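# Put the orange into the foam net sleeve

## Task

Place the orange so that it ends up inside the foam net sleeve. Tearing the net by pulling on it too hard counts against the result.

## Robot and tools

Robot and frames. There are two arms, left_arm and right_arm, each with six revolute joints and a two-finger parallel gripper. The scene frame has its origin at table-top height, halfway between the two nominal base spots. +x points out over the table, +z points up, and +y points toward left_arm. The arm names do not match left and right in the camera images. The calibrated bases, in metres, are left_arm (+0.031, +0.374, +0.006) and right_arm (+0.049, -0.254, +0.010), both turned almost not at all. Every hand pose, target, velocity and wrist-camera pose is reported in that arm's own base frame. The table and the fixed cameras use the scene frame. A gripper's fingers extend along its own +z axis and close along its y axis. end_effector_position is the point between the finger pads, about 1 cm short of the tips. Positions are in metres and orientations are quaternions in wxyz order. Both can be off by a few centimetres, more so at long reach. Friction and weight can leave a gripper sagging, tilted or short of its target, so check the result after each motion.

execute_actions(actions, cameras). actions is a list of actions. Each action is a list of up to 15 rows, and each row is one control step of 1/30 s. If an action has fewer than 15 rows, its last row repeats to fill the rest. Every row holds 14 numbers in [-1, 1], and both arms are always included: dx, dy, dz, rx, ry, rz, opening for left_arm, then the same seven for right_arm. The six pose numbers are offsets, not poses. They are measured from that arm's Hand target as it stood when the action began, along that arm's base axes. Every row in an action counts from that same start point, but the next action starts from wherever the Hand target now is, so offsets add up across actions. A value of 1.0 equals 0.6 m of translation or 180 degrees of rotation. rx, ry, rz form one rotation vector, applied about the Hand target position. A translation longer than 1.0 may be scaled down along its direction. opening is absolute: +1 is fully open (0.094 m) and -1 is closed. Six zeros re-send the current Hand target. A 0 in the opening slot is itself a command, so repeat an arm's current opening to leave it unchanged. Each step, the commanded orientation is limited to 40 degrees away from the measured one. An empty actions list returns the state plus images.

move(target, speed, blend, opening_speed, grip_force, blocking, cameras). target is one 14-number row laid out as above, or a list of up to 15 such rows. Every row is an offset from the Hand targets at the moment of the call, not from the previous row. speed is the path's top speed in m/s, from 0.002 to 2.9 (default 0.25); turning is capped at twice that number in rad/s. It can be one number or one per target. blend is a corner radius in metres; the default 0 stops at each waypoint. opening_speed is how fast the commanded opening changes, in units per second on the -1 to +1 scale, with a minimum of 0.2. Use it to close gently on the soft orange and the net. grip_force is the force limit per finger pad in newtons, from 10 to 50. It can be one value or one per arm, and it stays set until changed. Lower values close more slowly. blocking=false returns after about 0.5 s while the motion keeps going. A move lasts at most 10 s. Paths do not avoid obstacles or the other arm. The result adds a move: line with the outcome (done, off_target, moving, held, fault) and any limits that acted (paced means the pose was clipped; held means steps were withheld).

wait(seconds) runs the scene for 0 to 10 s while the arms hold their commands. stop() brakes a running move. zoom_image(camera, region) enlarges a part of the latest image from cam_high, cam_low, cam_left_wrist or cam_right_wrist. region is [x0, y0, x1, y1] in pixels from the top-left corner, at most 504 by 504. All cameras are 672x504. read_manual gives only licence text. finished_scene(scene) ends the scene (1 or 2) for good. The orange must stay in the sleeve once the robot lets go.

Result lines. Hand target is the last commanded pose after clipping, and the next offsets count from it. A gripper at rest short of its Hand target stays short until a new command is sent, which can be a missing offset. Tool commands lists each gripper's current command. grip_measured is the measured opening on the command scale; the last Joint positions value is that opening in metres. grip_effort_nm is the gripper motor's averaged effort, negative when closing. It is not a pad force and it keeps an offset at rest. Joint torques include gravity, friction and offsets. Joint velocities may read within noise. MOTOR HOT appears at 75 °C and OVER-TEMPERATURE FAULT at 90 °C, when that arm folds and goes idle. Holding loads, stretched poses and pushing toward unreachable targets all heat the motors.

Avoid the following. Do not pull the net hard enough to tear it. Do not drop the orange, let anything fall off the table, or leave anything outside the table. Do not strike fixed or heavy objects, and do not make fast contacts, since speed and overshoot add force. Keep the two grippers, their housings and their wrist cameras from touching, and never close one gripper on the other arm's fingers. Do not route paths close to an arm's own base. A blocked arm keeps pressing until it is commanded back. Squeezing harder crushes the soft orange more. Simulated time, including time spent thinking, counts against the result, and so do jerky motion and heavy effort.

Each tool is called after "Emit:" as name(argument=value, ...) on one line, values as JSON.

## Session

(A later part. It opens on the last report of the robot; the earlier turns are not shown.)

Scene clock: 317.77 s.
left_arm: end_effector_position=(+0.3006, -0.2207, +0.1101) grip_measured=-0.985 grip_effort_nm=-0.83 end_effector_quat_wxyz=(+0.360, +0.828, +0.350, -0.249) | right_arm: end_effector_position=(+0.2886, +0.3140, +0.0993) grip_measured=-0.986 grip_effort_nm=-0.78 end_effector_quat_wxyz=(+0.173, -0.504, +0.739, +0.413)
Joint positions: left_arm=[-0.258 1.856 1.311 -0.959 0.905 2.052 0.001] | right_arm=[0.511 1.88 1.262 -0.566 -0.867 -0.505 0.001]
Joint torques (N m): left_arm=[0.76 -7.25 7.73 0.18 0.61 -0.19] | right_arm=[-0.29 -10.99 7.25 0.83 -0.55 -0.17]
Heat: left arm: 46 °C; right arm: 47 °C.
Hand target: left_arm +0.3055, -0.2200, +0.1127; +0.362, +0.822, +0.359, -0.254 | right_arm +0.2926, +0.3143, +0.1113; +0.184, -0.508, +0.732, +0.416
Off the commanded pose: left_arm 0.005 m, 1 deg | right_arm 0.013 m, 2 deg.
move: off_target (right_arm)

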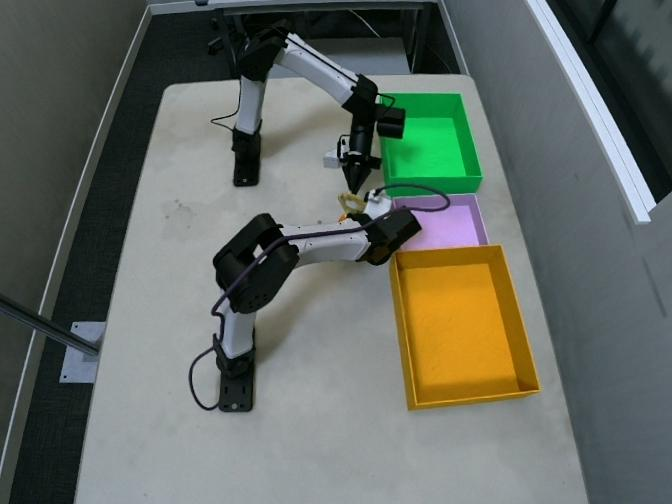

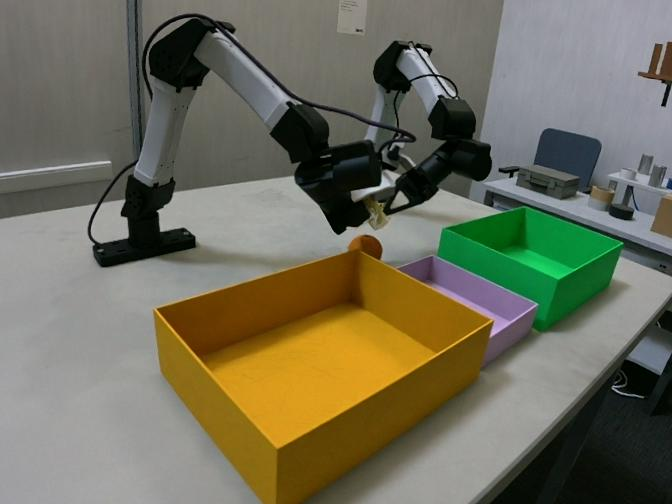

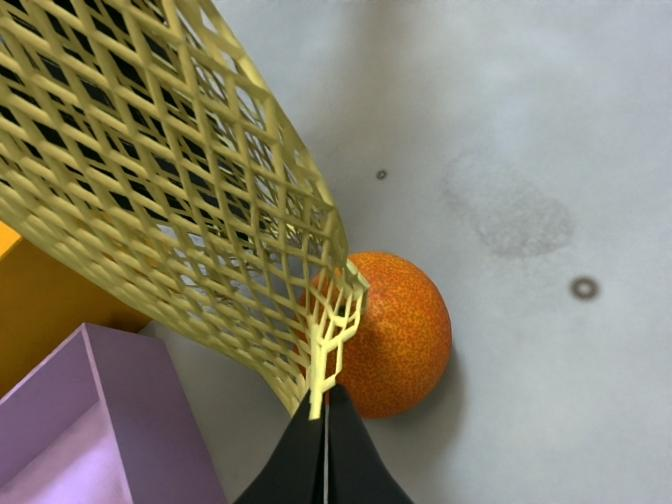

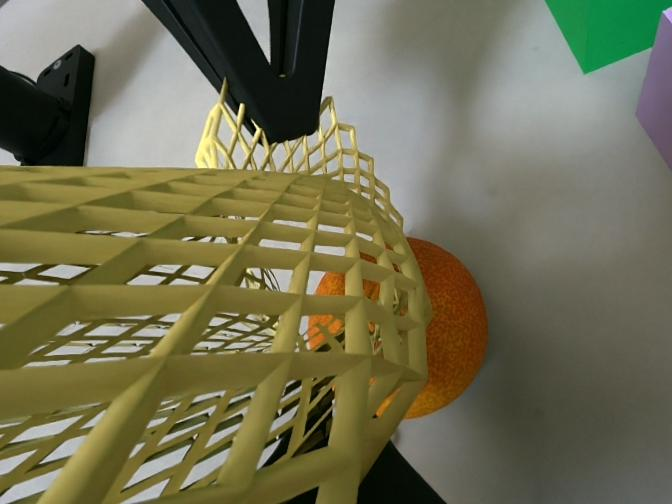

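Emit:
move(target=[0, 0.005, -0.0928, 0, 0, 0, -1, 0, -0.01, -0.0855, 0, 0, 0, -1], speed=0.07, cameras=["all"])

Emit:
zoom_image(camera="cam_high", region=[310, 150, 430, 270])

Emit:
zoom_image(camera="cam_low", region=[310, 150, 430, 270])

Scene clock: 368.70 s.
left_arm: end_effector_position=(+0.3053, -0.2200, +0.0624) grip_measured=-0.985 grip_effort_nm=-0.83 end_effector_quat_wxyz=(+0.363, +0.825, +0.353, -0.251) | right_arm: end_effector_position=(+0.2921, +0.3106, +0.0653) grip_measured=-0.986 grip_effort_nm=-0.78 end_effector_quat_wxyz=(+0.183, -0.507, +0.733, +0.415)
Joint positions: left_arm=[-0.25 1.94 1.217 -0.784 0.912 2.052 0.001] | right_arm=[0.496 1.936 1.182 -0.423 -0.879 -0.528 0.001]
Joint torques (N m): left_arm=[0.81 -7.75 4.83 0.41 0.56 -0.05] | right_arm=[-0.27 -9.11 4.31 1.16 -0.49 -0.16]
Heat: left arm: 49 °C; right arm: 49 °C.
Hand target: left_arm +0.3054, -0.2171, +0.0570; +0.362, +0.822, +0.359, -0.255 | right_arm +0.2926, +0.3083, +0.0600; +0.184, -0.508, +0.732, +0.416
Off the commanded pose: left_arm 0.006 m, 1 deg | right_arm 0.006 m, 0 deg.
move: done

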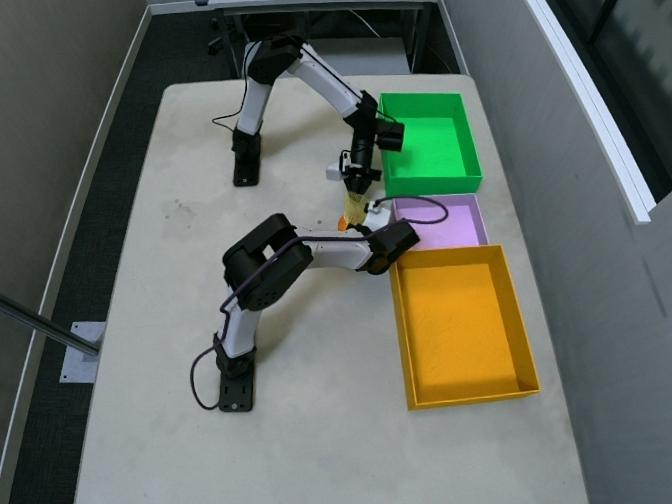

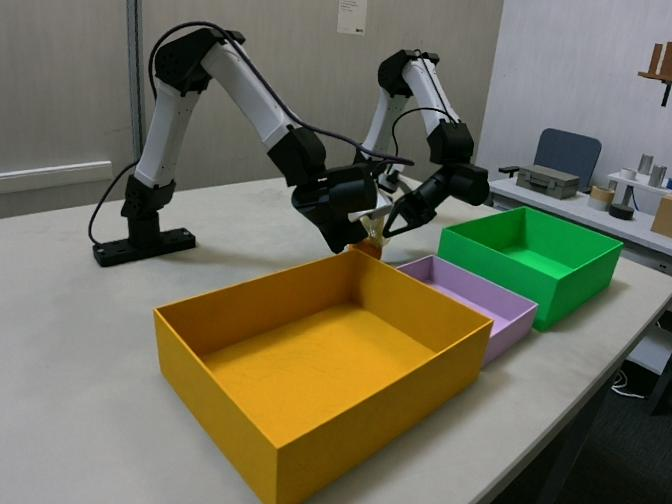

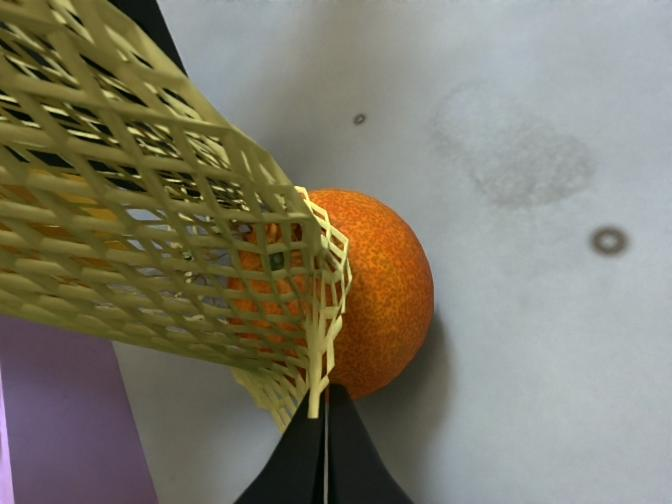

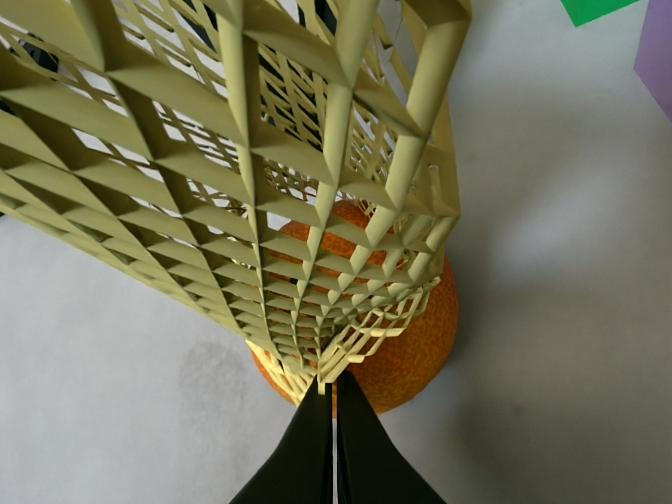

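Scaled by 4.200 from the camera's 672x504 image, which has a finer 960x720 frame.

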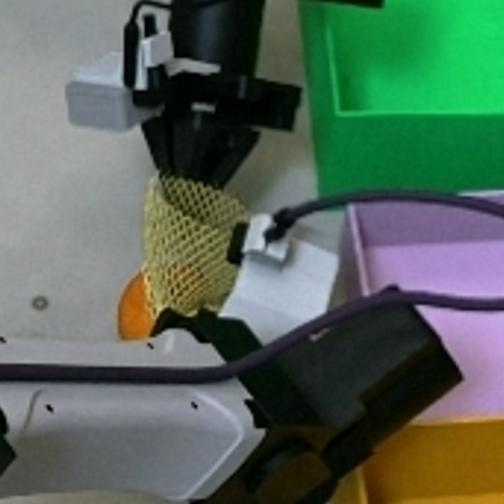

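Scaled by 4.200 from the camera's 672x504 image, which has a finer 960x720 frame.

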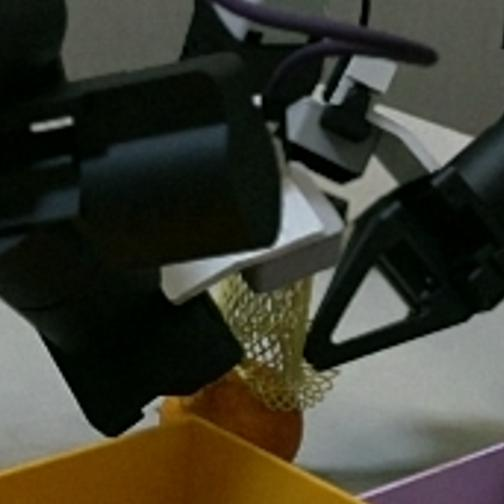

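Emit:
move(target=[[-0.005, 0, 0.0583, 0, 0, 0, -1, -0.005, 0, 0.0533, 0, 0, 0, -1], [-0.015, 0, 0.0583, 0, 0, 0, -1, -0.015, 0, 0.0533, 0, 0, 0, -1], [-0.015, 0, -0.0083, 0, 0, 0, -1, -0.015, 0, -0.0167, 0, 0, 0, -1]], speed=0.07, blend=[0.005, 0.005, 0], cameras=["all"])

Emit:
zoom_image(camera="cam_high", region=[310, 150, 430, 270])

Emit:
zoom_image(camera="cam_low", region=[310, 150, 430, 270])

Scene clock: 415.23 s.
left_arm: end_effector_position=(+0.2979, -0.2184, +0.0579) grip_measured=-0.985 grip_effort_nm=-0.83 end_effector_quat_wxyz=(+0.366, +0.825, +0.351, -0.248) | right_arm: end_effector_position=(+0.2864, +0.3080, +0.0567) grip_measured=-0.986 grip_effort_nm=-0.77 end_effector_quat_wxyz=(+0.190, -0.509, +0.729, +0.416)
Joint positions: left_arm=[-0.25 1.919 1.164 -0.743 0.915 2.052 0.001] | right_arm=[0.496 1.927 1.122 -0.357 -0.883 -0.528 0.001]
Joint torques (N m): left_arm=[0.18 -7.47 4.75 0.38 0.53 -0.14] | right_arm=[0.77 -8.8 4.19 1.16 -0.4 0.03]
Heat: left arm: 42 °C; right arm: 48 °C.
Hand target: left_arm +0.2964, -0.2171, +0.0520; +0.362, +0.822, +0.359, -0.255 | right_arm +0.2836, +0.3083, +0.0500; +0.184, -0.508, +0.732, +0.416
Off the commanded pose: left_arm 0.006 m, 1 deg | right_arm 0.007 m, 1 deg.
move: done; blend cut to 0.003 m at target 1, 0.003 m at target 2

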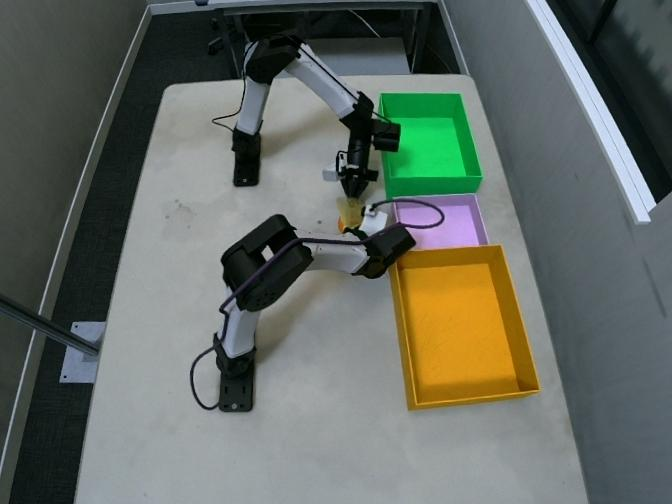

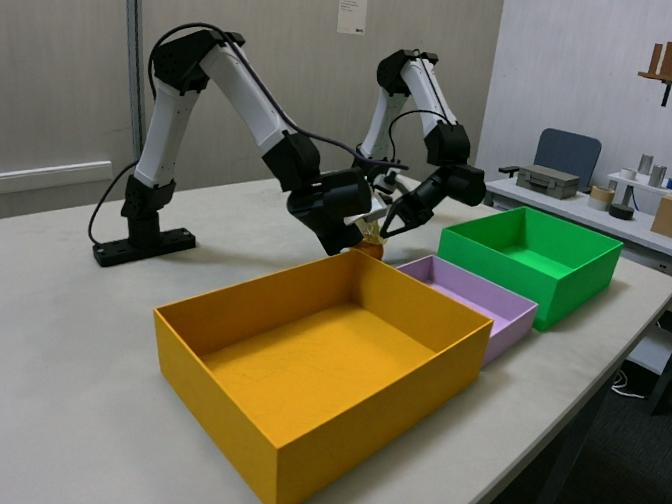

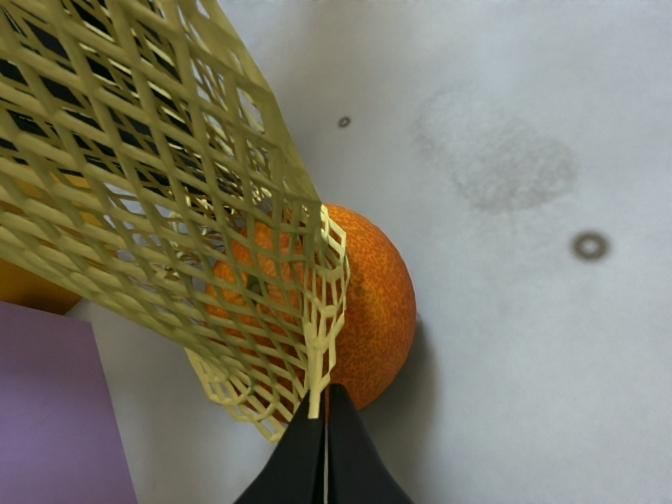

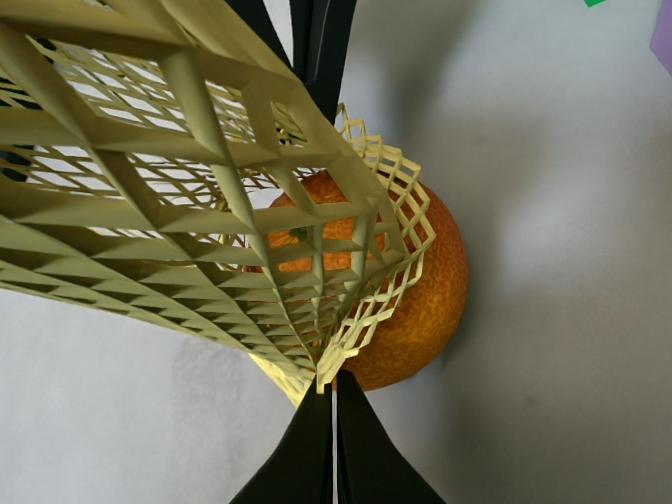

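Scaled by 4.200 from the camera's 672x504 image, which has a finer 960x720 frame.

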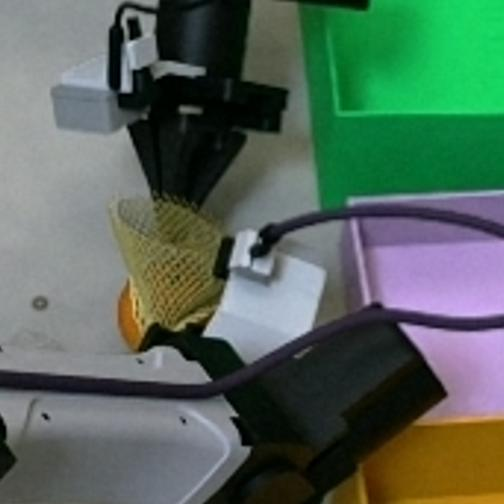

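Scaled by 4.200 from the camera's 672x504 image, which has a finer 960x720 frame.

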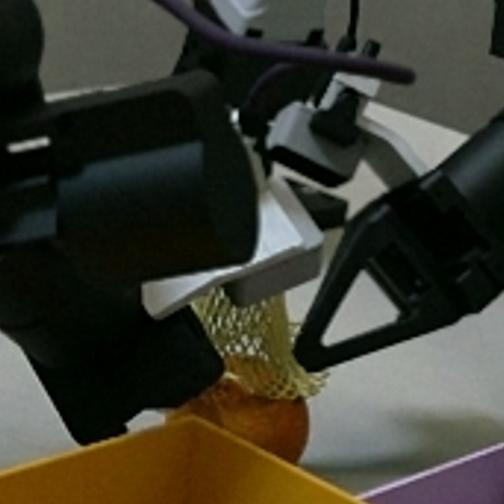

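Emit:
move(target=[0, 0, -0.055, 0, 0, 0, -1, 0, 0, -0.06, 0, 0, 0, -1], speed=0.05, cameras=["all"])

Emit:
zoom_image(camera="cam_high", region=[310, 150, 430, 270])

Emit:
zoom_image(camera="cam_low", region=[310, 150, 430, 270])

Scene clock: 448.90 s.
left_arm: end_effector_position=(+0.3046, -0.2216, +0.0452) grip_measured=-0.985 grip_effort_nm=-0.82 end_effector_quat_wxyz=(+0.398, +0.814, +0.342, -0.251) | right_arm: end_effector_position=(+0.2821, +0.3073, +0.0224) grip_measured=-0.986 grip_effort_nm=-0.78 end_effector_quat_wxyz=(+0.181, -0.506, +0.730, +0.423)
Joint positions: left_arm=[-0.237 1.963 1.127 -0.628 0.975 2.052 0.001] | right_arm=[0.496 2.006 1.071 -0.246 -0.897 -0.528 0.001]
Joint torques (N m): left_arm=[-1.03 -5.6 3.36 0.45 -0.02 -0.1] | right_arm=[0.77 -8.46 3.95 1.35 -0.28 0.02]
Heat: left arm: 42 °C; right arm: 46 °C.
Hand target: left_arm +0.2963, -0.2171, +0.0190; +0.362, +0.822, +0.359, -0.255 | right_arm +0.2836, +0.3084, +0.0140; +0.184, -0.508, +0.732, +0.416
Off the commanded pose: left_arm 0.028 m, 5 deg | right_arm 0.009 m, 1 deg.
move: off_target (left_arm)

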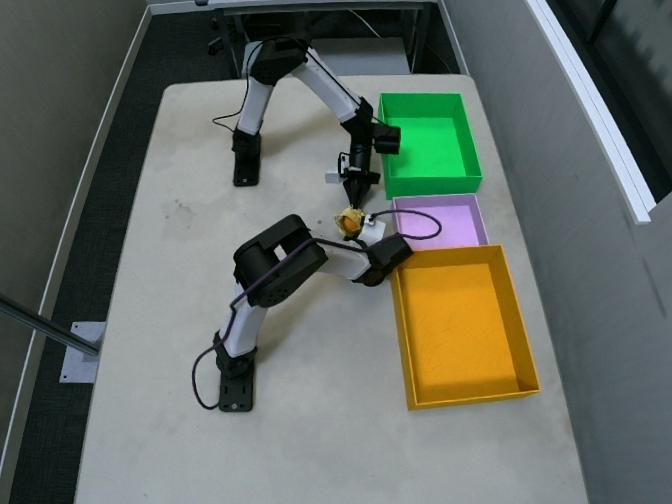

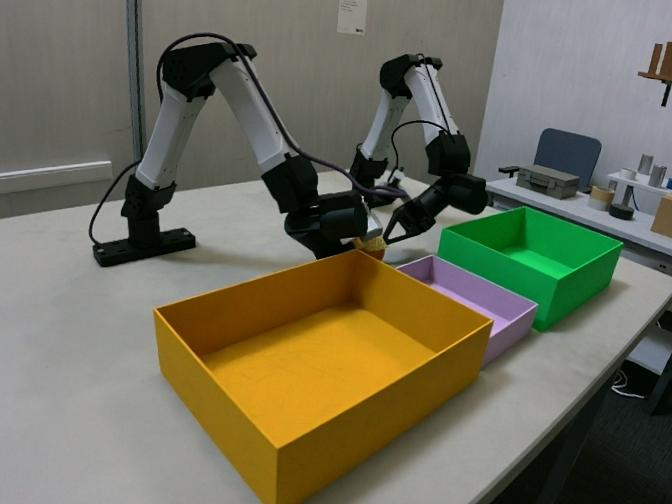

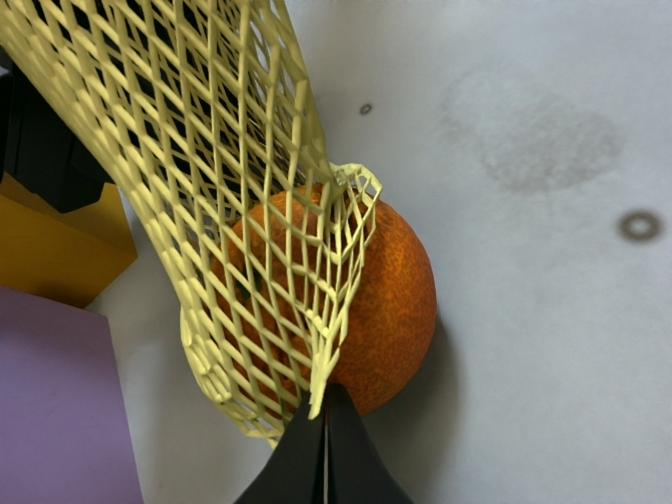

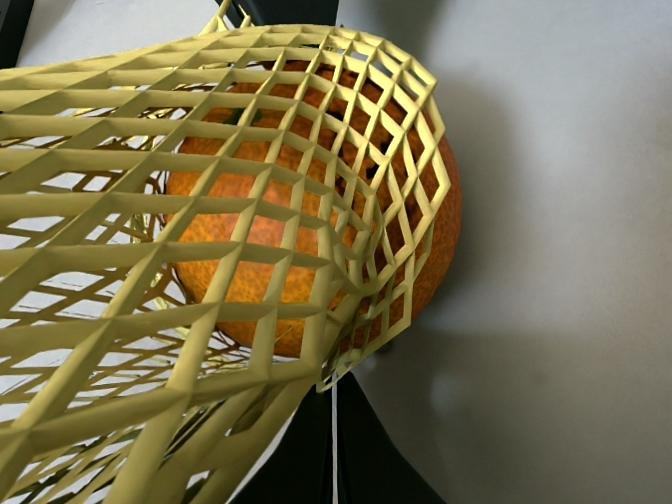

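Scaled by 4.200 from the camera's 672x504 image, which has a finer 960x720 frame.

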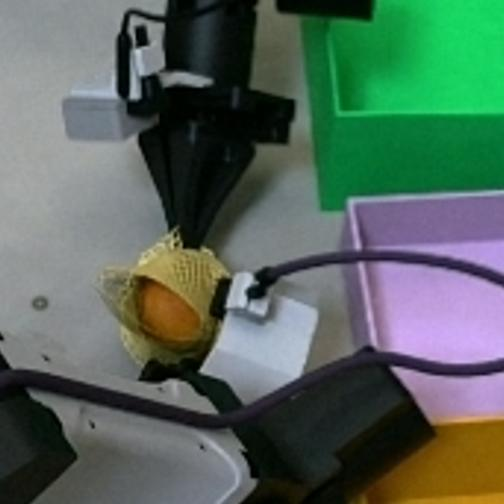

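Scaled by 4.200 from the camera's 672x504 image, which has a finer 960x720 frame.

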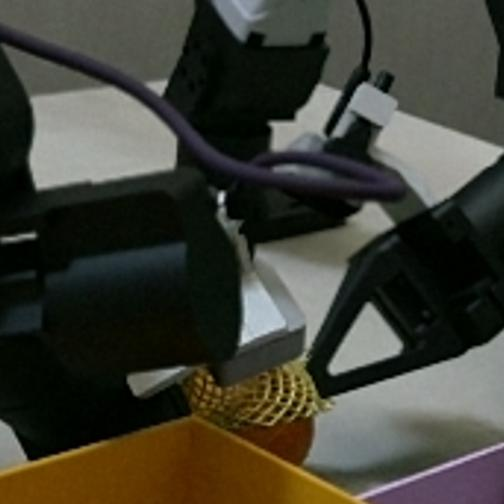

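Emit:
move(target=[[0, 0, 0.055, 0, 0, 0, -1, 0, 0, 0.005, 0, 0, 0, -1], [0, 0.0143, 0.055, 0, 0, 0, -1, 0, 0.01, 0.005, 0, 0, 0, -1], [0, 0.0143, -0.005, 0, 0, 0, -1, 0, 0.01, 0, 0, 0, 0, -1]], speed=0.06, blend=[0.004, 0.004, 0], cameras=["all"])

Emit:
zoom_image(camera="cam_high", region=[310, 160, 420, 270])

Emit:
zoom_image(camera="cam_low", region=[310, 150, 430, 270])

Scene clock: 484.00 s.
left_arm: end_effector_position=(+0.2999, -0.2122, +0.0367) grip_measured=-0.985 grip_effort_nm=-0.80 end_effector_quat_wxyz=(+0.385, +0.811, +0.356, -0.259) | right_arm: end_effector_position=(+0.2836, +0.3116, +0.0223) grip_measured=-0.986 grip_effort_nm=-0.78 end_effector_quat_wxyz=(+0.185, -0.505, +0.728, +0.424)
Joint positions: left_arm=[-0.216 1.974 1.114 -0.656 0.963 2.069 0.001] | right_arm=[0.504 2.012 1.071 -0.217 -0.897 -0.508 0.001]
Joint torques (N m): left_arm=[-0.62 -5.96 3.7 0.58 0.09 0.03] | right_arm=[1.37 -8.46 4.53 1.26 -0.22 0.05]
Heat: left arm: 40 °C; right arm: 47 °C.
Hand target: left_arm +0.2963, -0.2085, +0.0159; +0.361, +0.822, +0.359, -0.255 | right_arm +0.2836, +0.3143, +0.0140; +0.184, -0.508, +0.732, +0.416
Off the commanded pose: left_arm 0.021 m, 3 deg | right_arm 0.009 m, 1 deg.
joint sent to its limit (left arm) — joint 6 (wrist roll), upper limit. The joint targets still meet the commanded pose.
move: off_target (left_arm)

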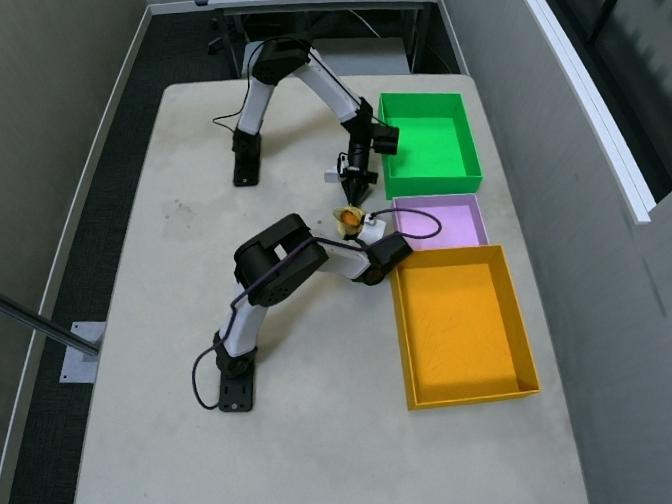

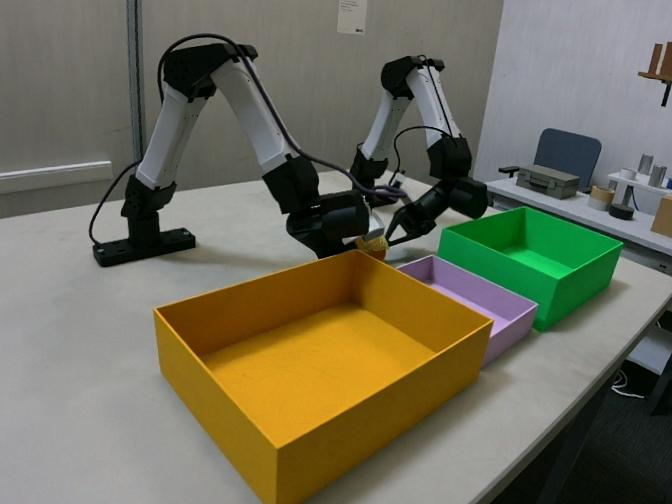

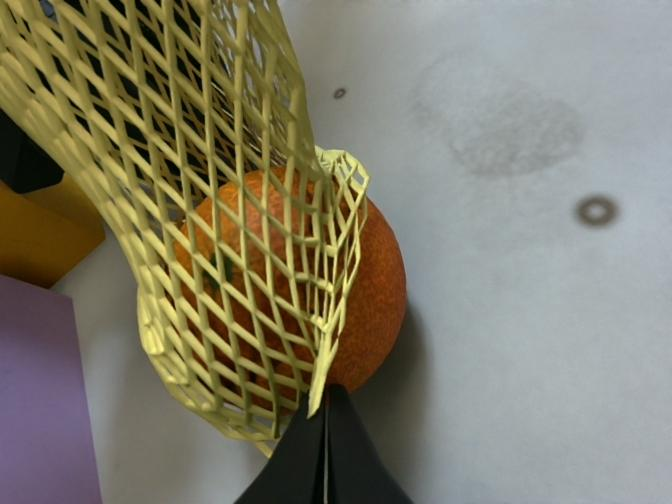

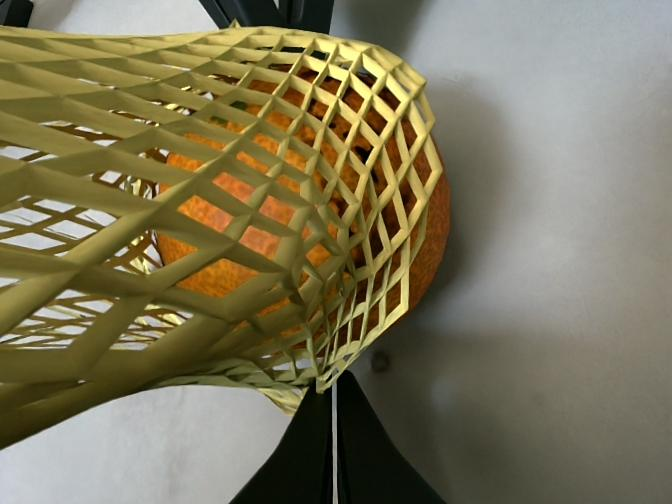

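Scaled by 4.582 from the camera's 672x504 image, which has a finer 960x720 frame.

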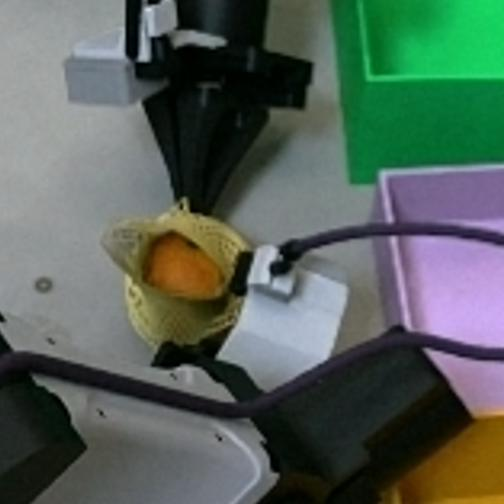

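Scaled by 4.200 from the camera's 672x504 image, which has a finer 960x720 frame.

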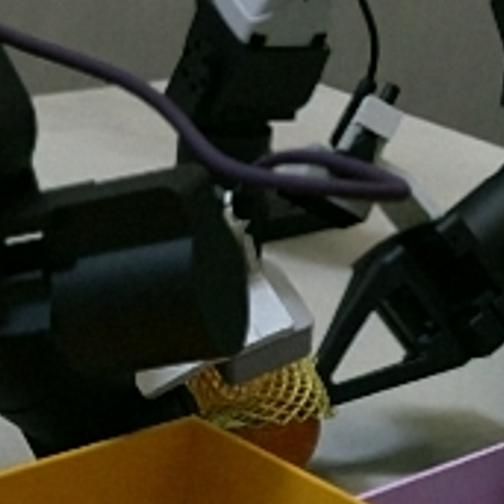

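Emit:
zoom_image(camera="cam_left_wrist", region=[120, 120, 440, 470])

Emit:
zoom_image(camera="cam_right_wrist", region=[130, 0, 480, 420])

Emit:
zoom_image(camera="cam_low", region=[340, 220, 410, 270])

Emit:
zoom_image(camera="cam_high", region=[325, 195, 385, 250])

Scaled by 1.440 from the camera's 672x504 image, which has a finer 960x720 frame.

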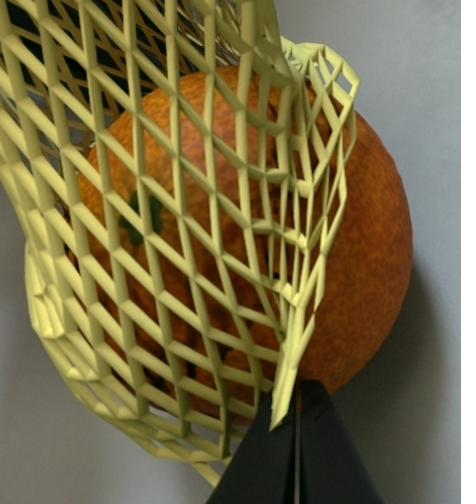

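Scaled by 1.200 from the camera's 672x504 image, which has a finer 960x720 frame.

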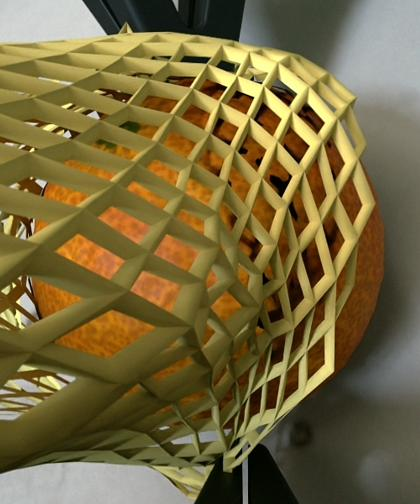

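Scaled by 7.200 from the camera's 672x504 image, which has a finer 960x720 frame.

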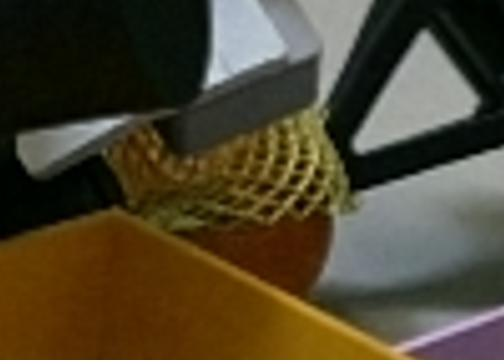

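Scaled by 8.400 from the camera's 672x504 image, which has a finer 960x720 frame.

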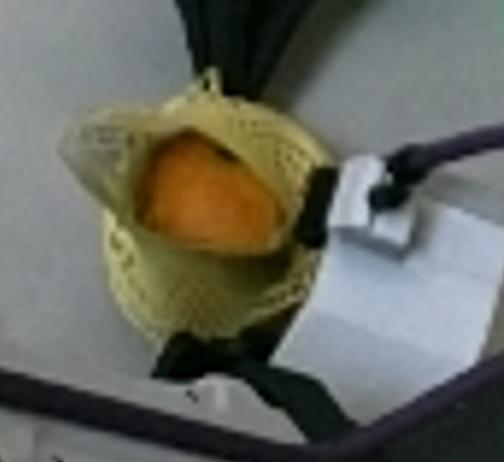

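Emit:
move(target=[-0.01, 0.0067, -0.0165, 0, 0, 0, -1, -0.0067, 0, -0.0133, 0, 0, 0, -1], speed=0.05, cameras=["all"])

Emit:
zoom_image(camera="cam_left_wrist", region=[100, 100, 440, 470])

Emit:
zoom_image(camera="cam_low", region=[340, 220, 410, 270])

Emit:
zoom_image(camera="cam_high", region=[325, 195, 385, 250])

Scene clock: 507.43 s.
left_arm: end_effector_position=(+0.2954, -0.2078, +0.0210) grip_measured=-0.985 grip_effort_nm=-0.80 end_effector_quat_wxyz=(+0.380, +0.815, +0.359, -0.251) | right_arm: end_effector_position=(+0.2828, +0.3137, +0.0166) grip_measured=-0.986 grip_effort_nm=-0.78 end_effector_quat_wxyz=(+0.191, -0.508, +0.725, +0.424)
Joint positions: left_arm=[-0.212 1.984 1.064 -0.592 0.945 2.071 0.001] | right_arm=[0.509 2.025 1.054 -0.168 -0.897 -0.502 0.001]
Joint torques (N m): left_arm=[-0.42 -6.53 3.79 0.39 0.27 0.02] | right_arm=[1.37 -8.73 3.74 1.21 -0.19 0.06]
Heat: left arm: 40 °C; right arm: 47 °C.
Hand target: left_arm +0.2904, -0.2045, +0.0062; +0.362, +0.822, +0.359, -0.254 | right_arm +0.2795, +0.3143, +0.0061; +0.184, -0.508, +0.732, +0.416
Off the commanded pose: left_arm 0.016 m, 2 deg | right_arm 0.011 m, 2 deg.
joint sent to its limit (left arm) — joint 6 (wrist roll), upper limit. The joint targets still meet the commanded pose.
move: off_target (left_arm, right_arm)

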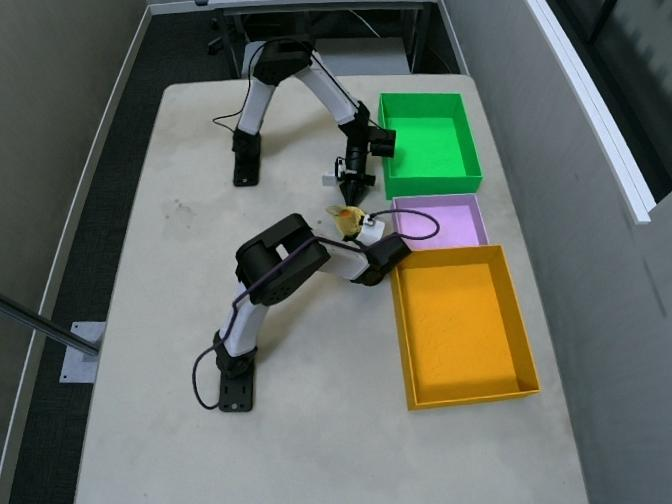

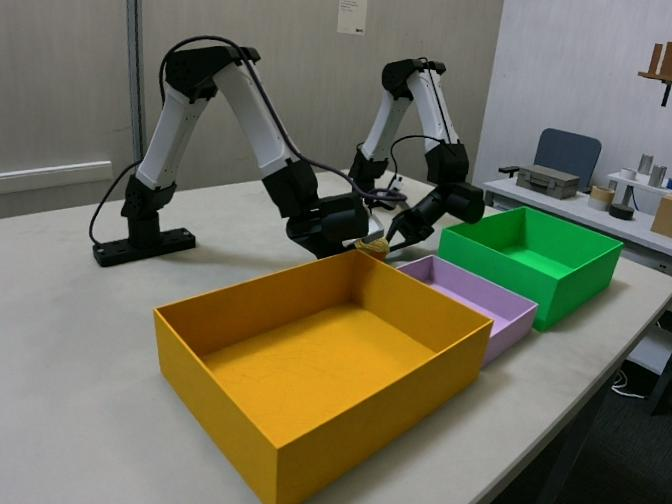

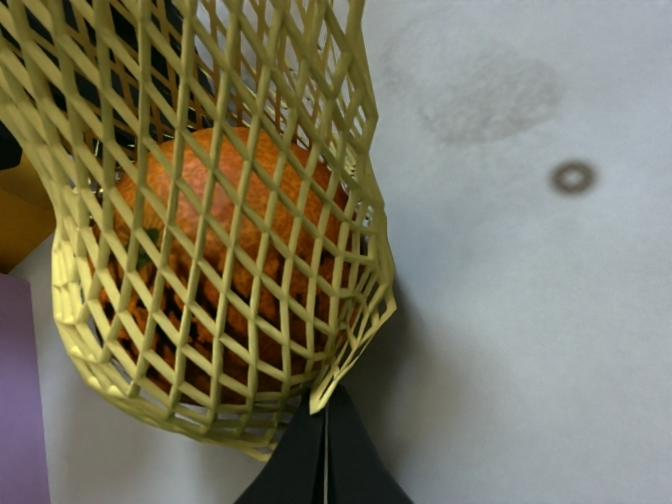

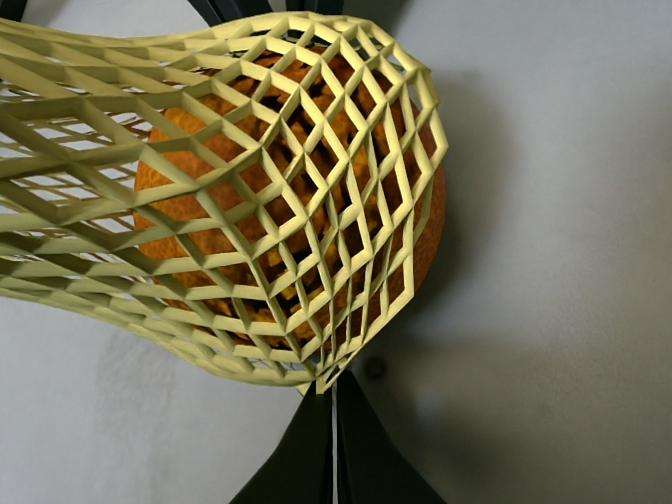

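Scaled by 1.362 from the camera's 672x504 image, which has a finer 960x720 frame.

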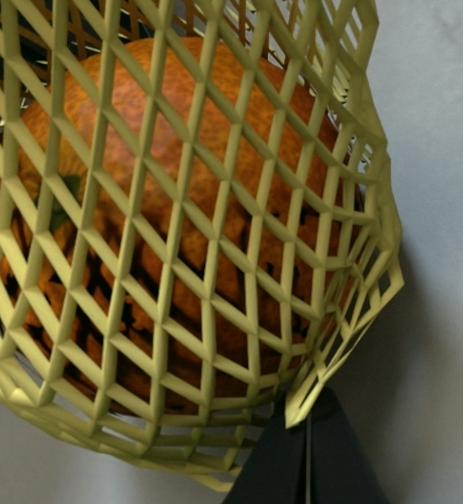

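Scaled by 7.200 from the camera's 672x504 image, which has a finer 960x720 frame.

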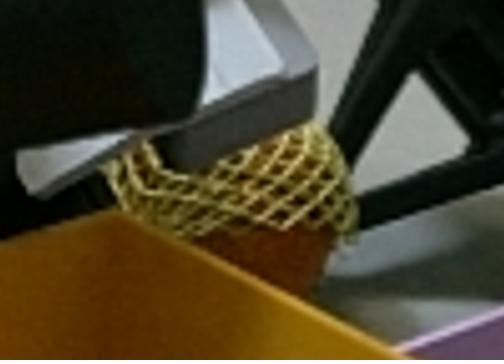

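Scaled by 8.400 from the camera's 672x504 image, which has a finer 960x720 frame.

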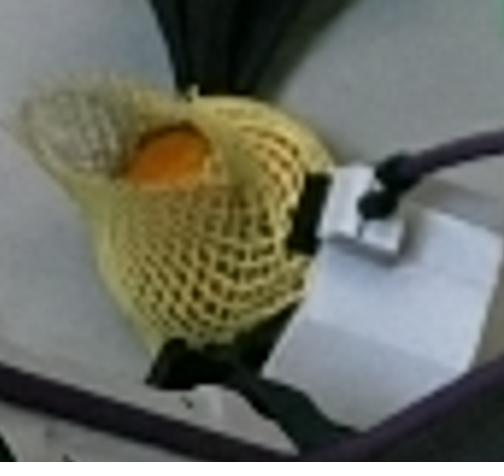

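Emit:
move(target=[0.005, 0, -0.0103, 0, 0, 0, -1, 0.0067, 0, -0.0152, 0, 0, 0, -1], speed=0.04, cameras=["all"])

Emit:
zoom_image(camera="cam_right_wrist", region=[130, 0, 500, 420])

Emit:
zoom_image(camera="cam_low", region=[340, 220, 410, 270])

Emit:
zoom_image(camera="cam_high", region=[325, 195, 385, 250])

Scene clock: 530.30 s.
left_arm: end_effector_position=(+0.3008, -0.2088, +0.0184) grip_measured=-0.985 grip_effort_nm=-0.80 end_effector_quat_wxyz=(+0.387, +0.817, +0.353, -0.241) | right_arm: end_effector_position=(+0.2838, +0.3148, +0.0093) grip_measured=-0.986 grip_effort_nm=-0.78 end_effector_quat_wxyz=(+0.191, -0.507, +0.724, +0.426)
Joint positions: left_arm=[-0.212 1.993 1.064 -0.556 0.943 2.071 0.001] | right_arm=[0.509 2.05 1.054 -0.143 -0.902 -0.502 0.001]
Joint torques (N m): left_arm=[-0.27 -5.45 4.21 0.17 0.28 0.02] | right_arm=[0.9 -7.92 4.4 1.16 -0.17 -0.03]
Heat: left arm: 39 °C; right arm: 48 °C.
Hand target: left_arm +0.2934, -0.2044, +0.0000; +0.362, +0.822, +0.359, -0.255 | right_arm +0.2835, +0.3143, -0.0031; +0.184, -0.508, +0.732, +0.416
Off the commanded pose: left_arm 0.020 m, 3 deg | right_arm 0.012 m, 2 deg.
joint sent to its limit (left arm) — joint 6 (wrist roll), upper limit. The joint targets still meet the commanded pose.
move: off_target (left_arm, right_arm)

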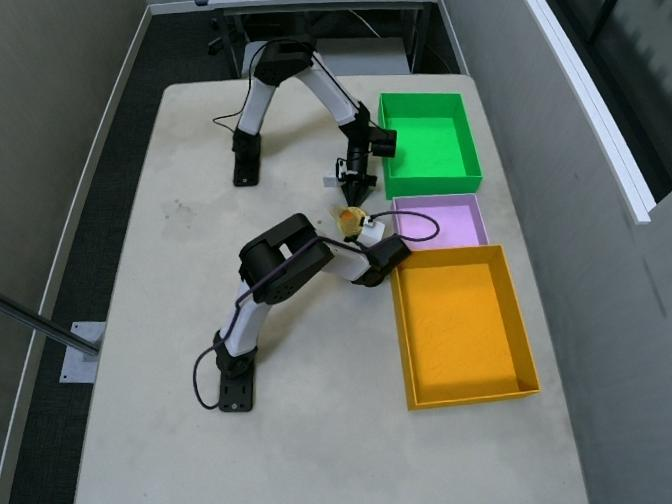

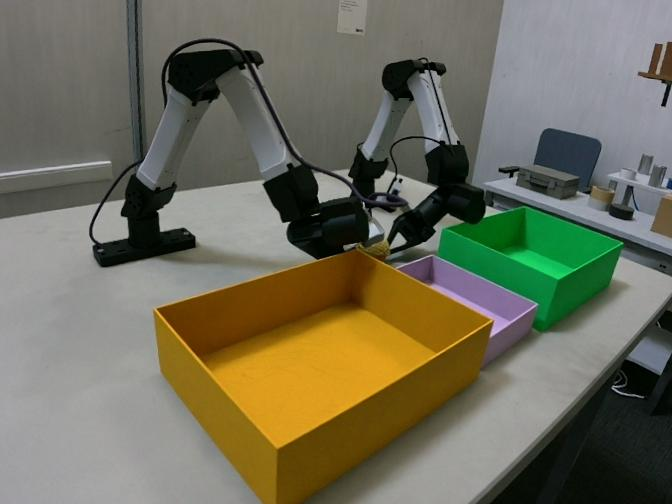

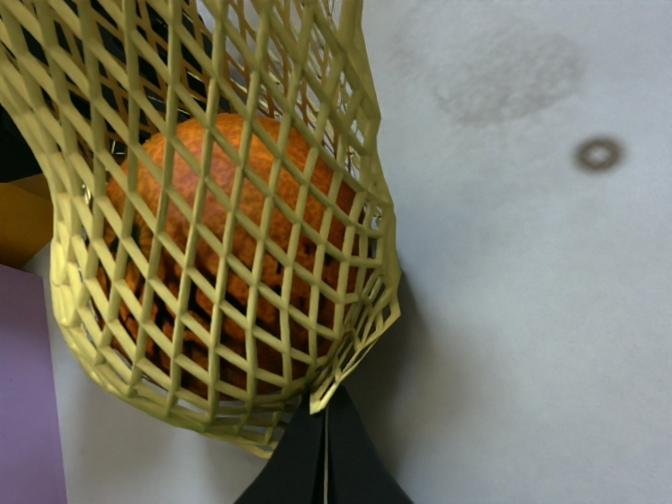

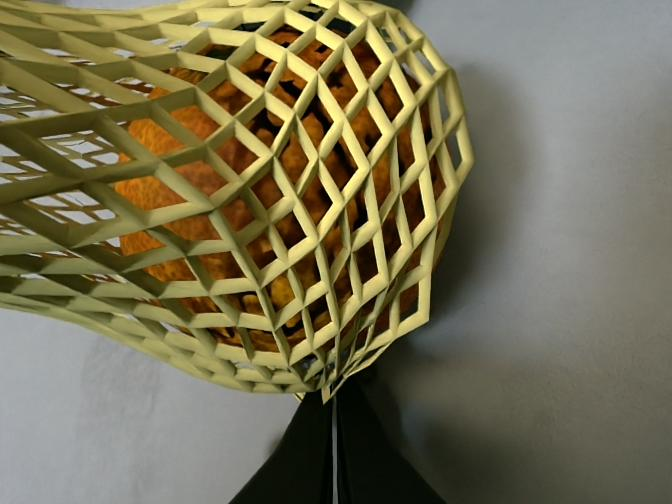

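Scaled by 1.200 from the camera's 672x504 image, which has a finer 960x720 frame.

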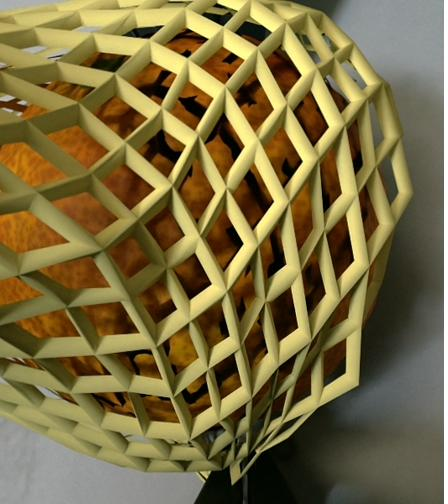

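Scaled by 7.200 from the camera's 672x504 image, which has a finer 960x720 frame.

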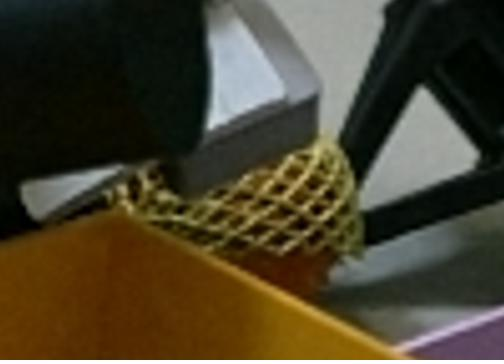

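Scaled by 8.400 from the camera's 672x504 image, which has a finer 960x720 frame.

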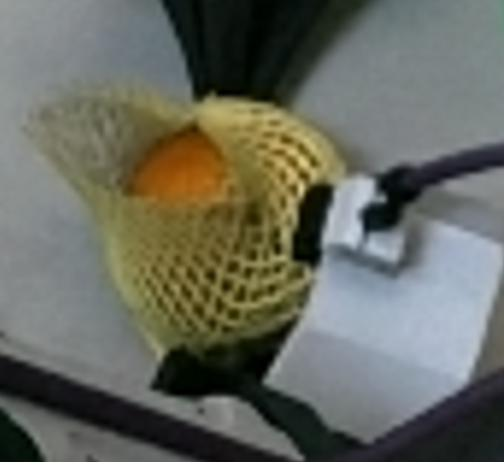

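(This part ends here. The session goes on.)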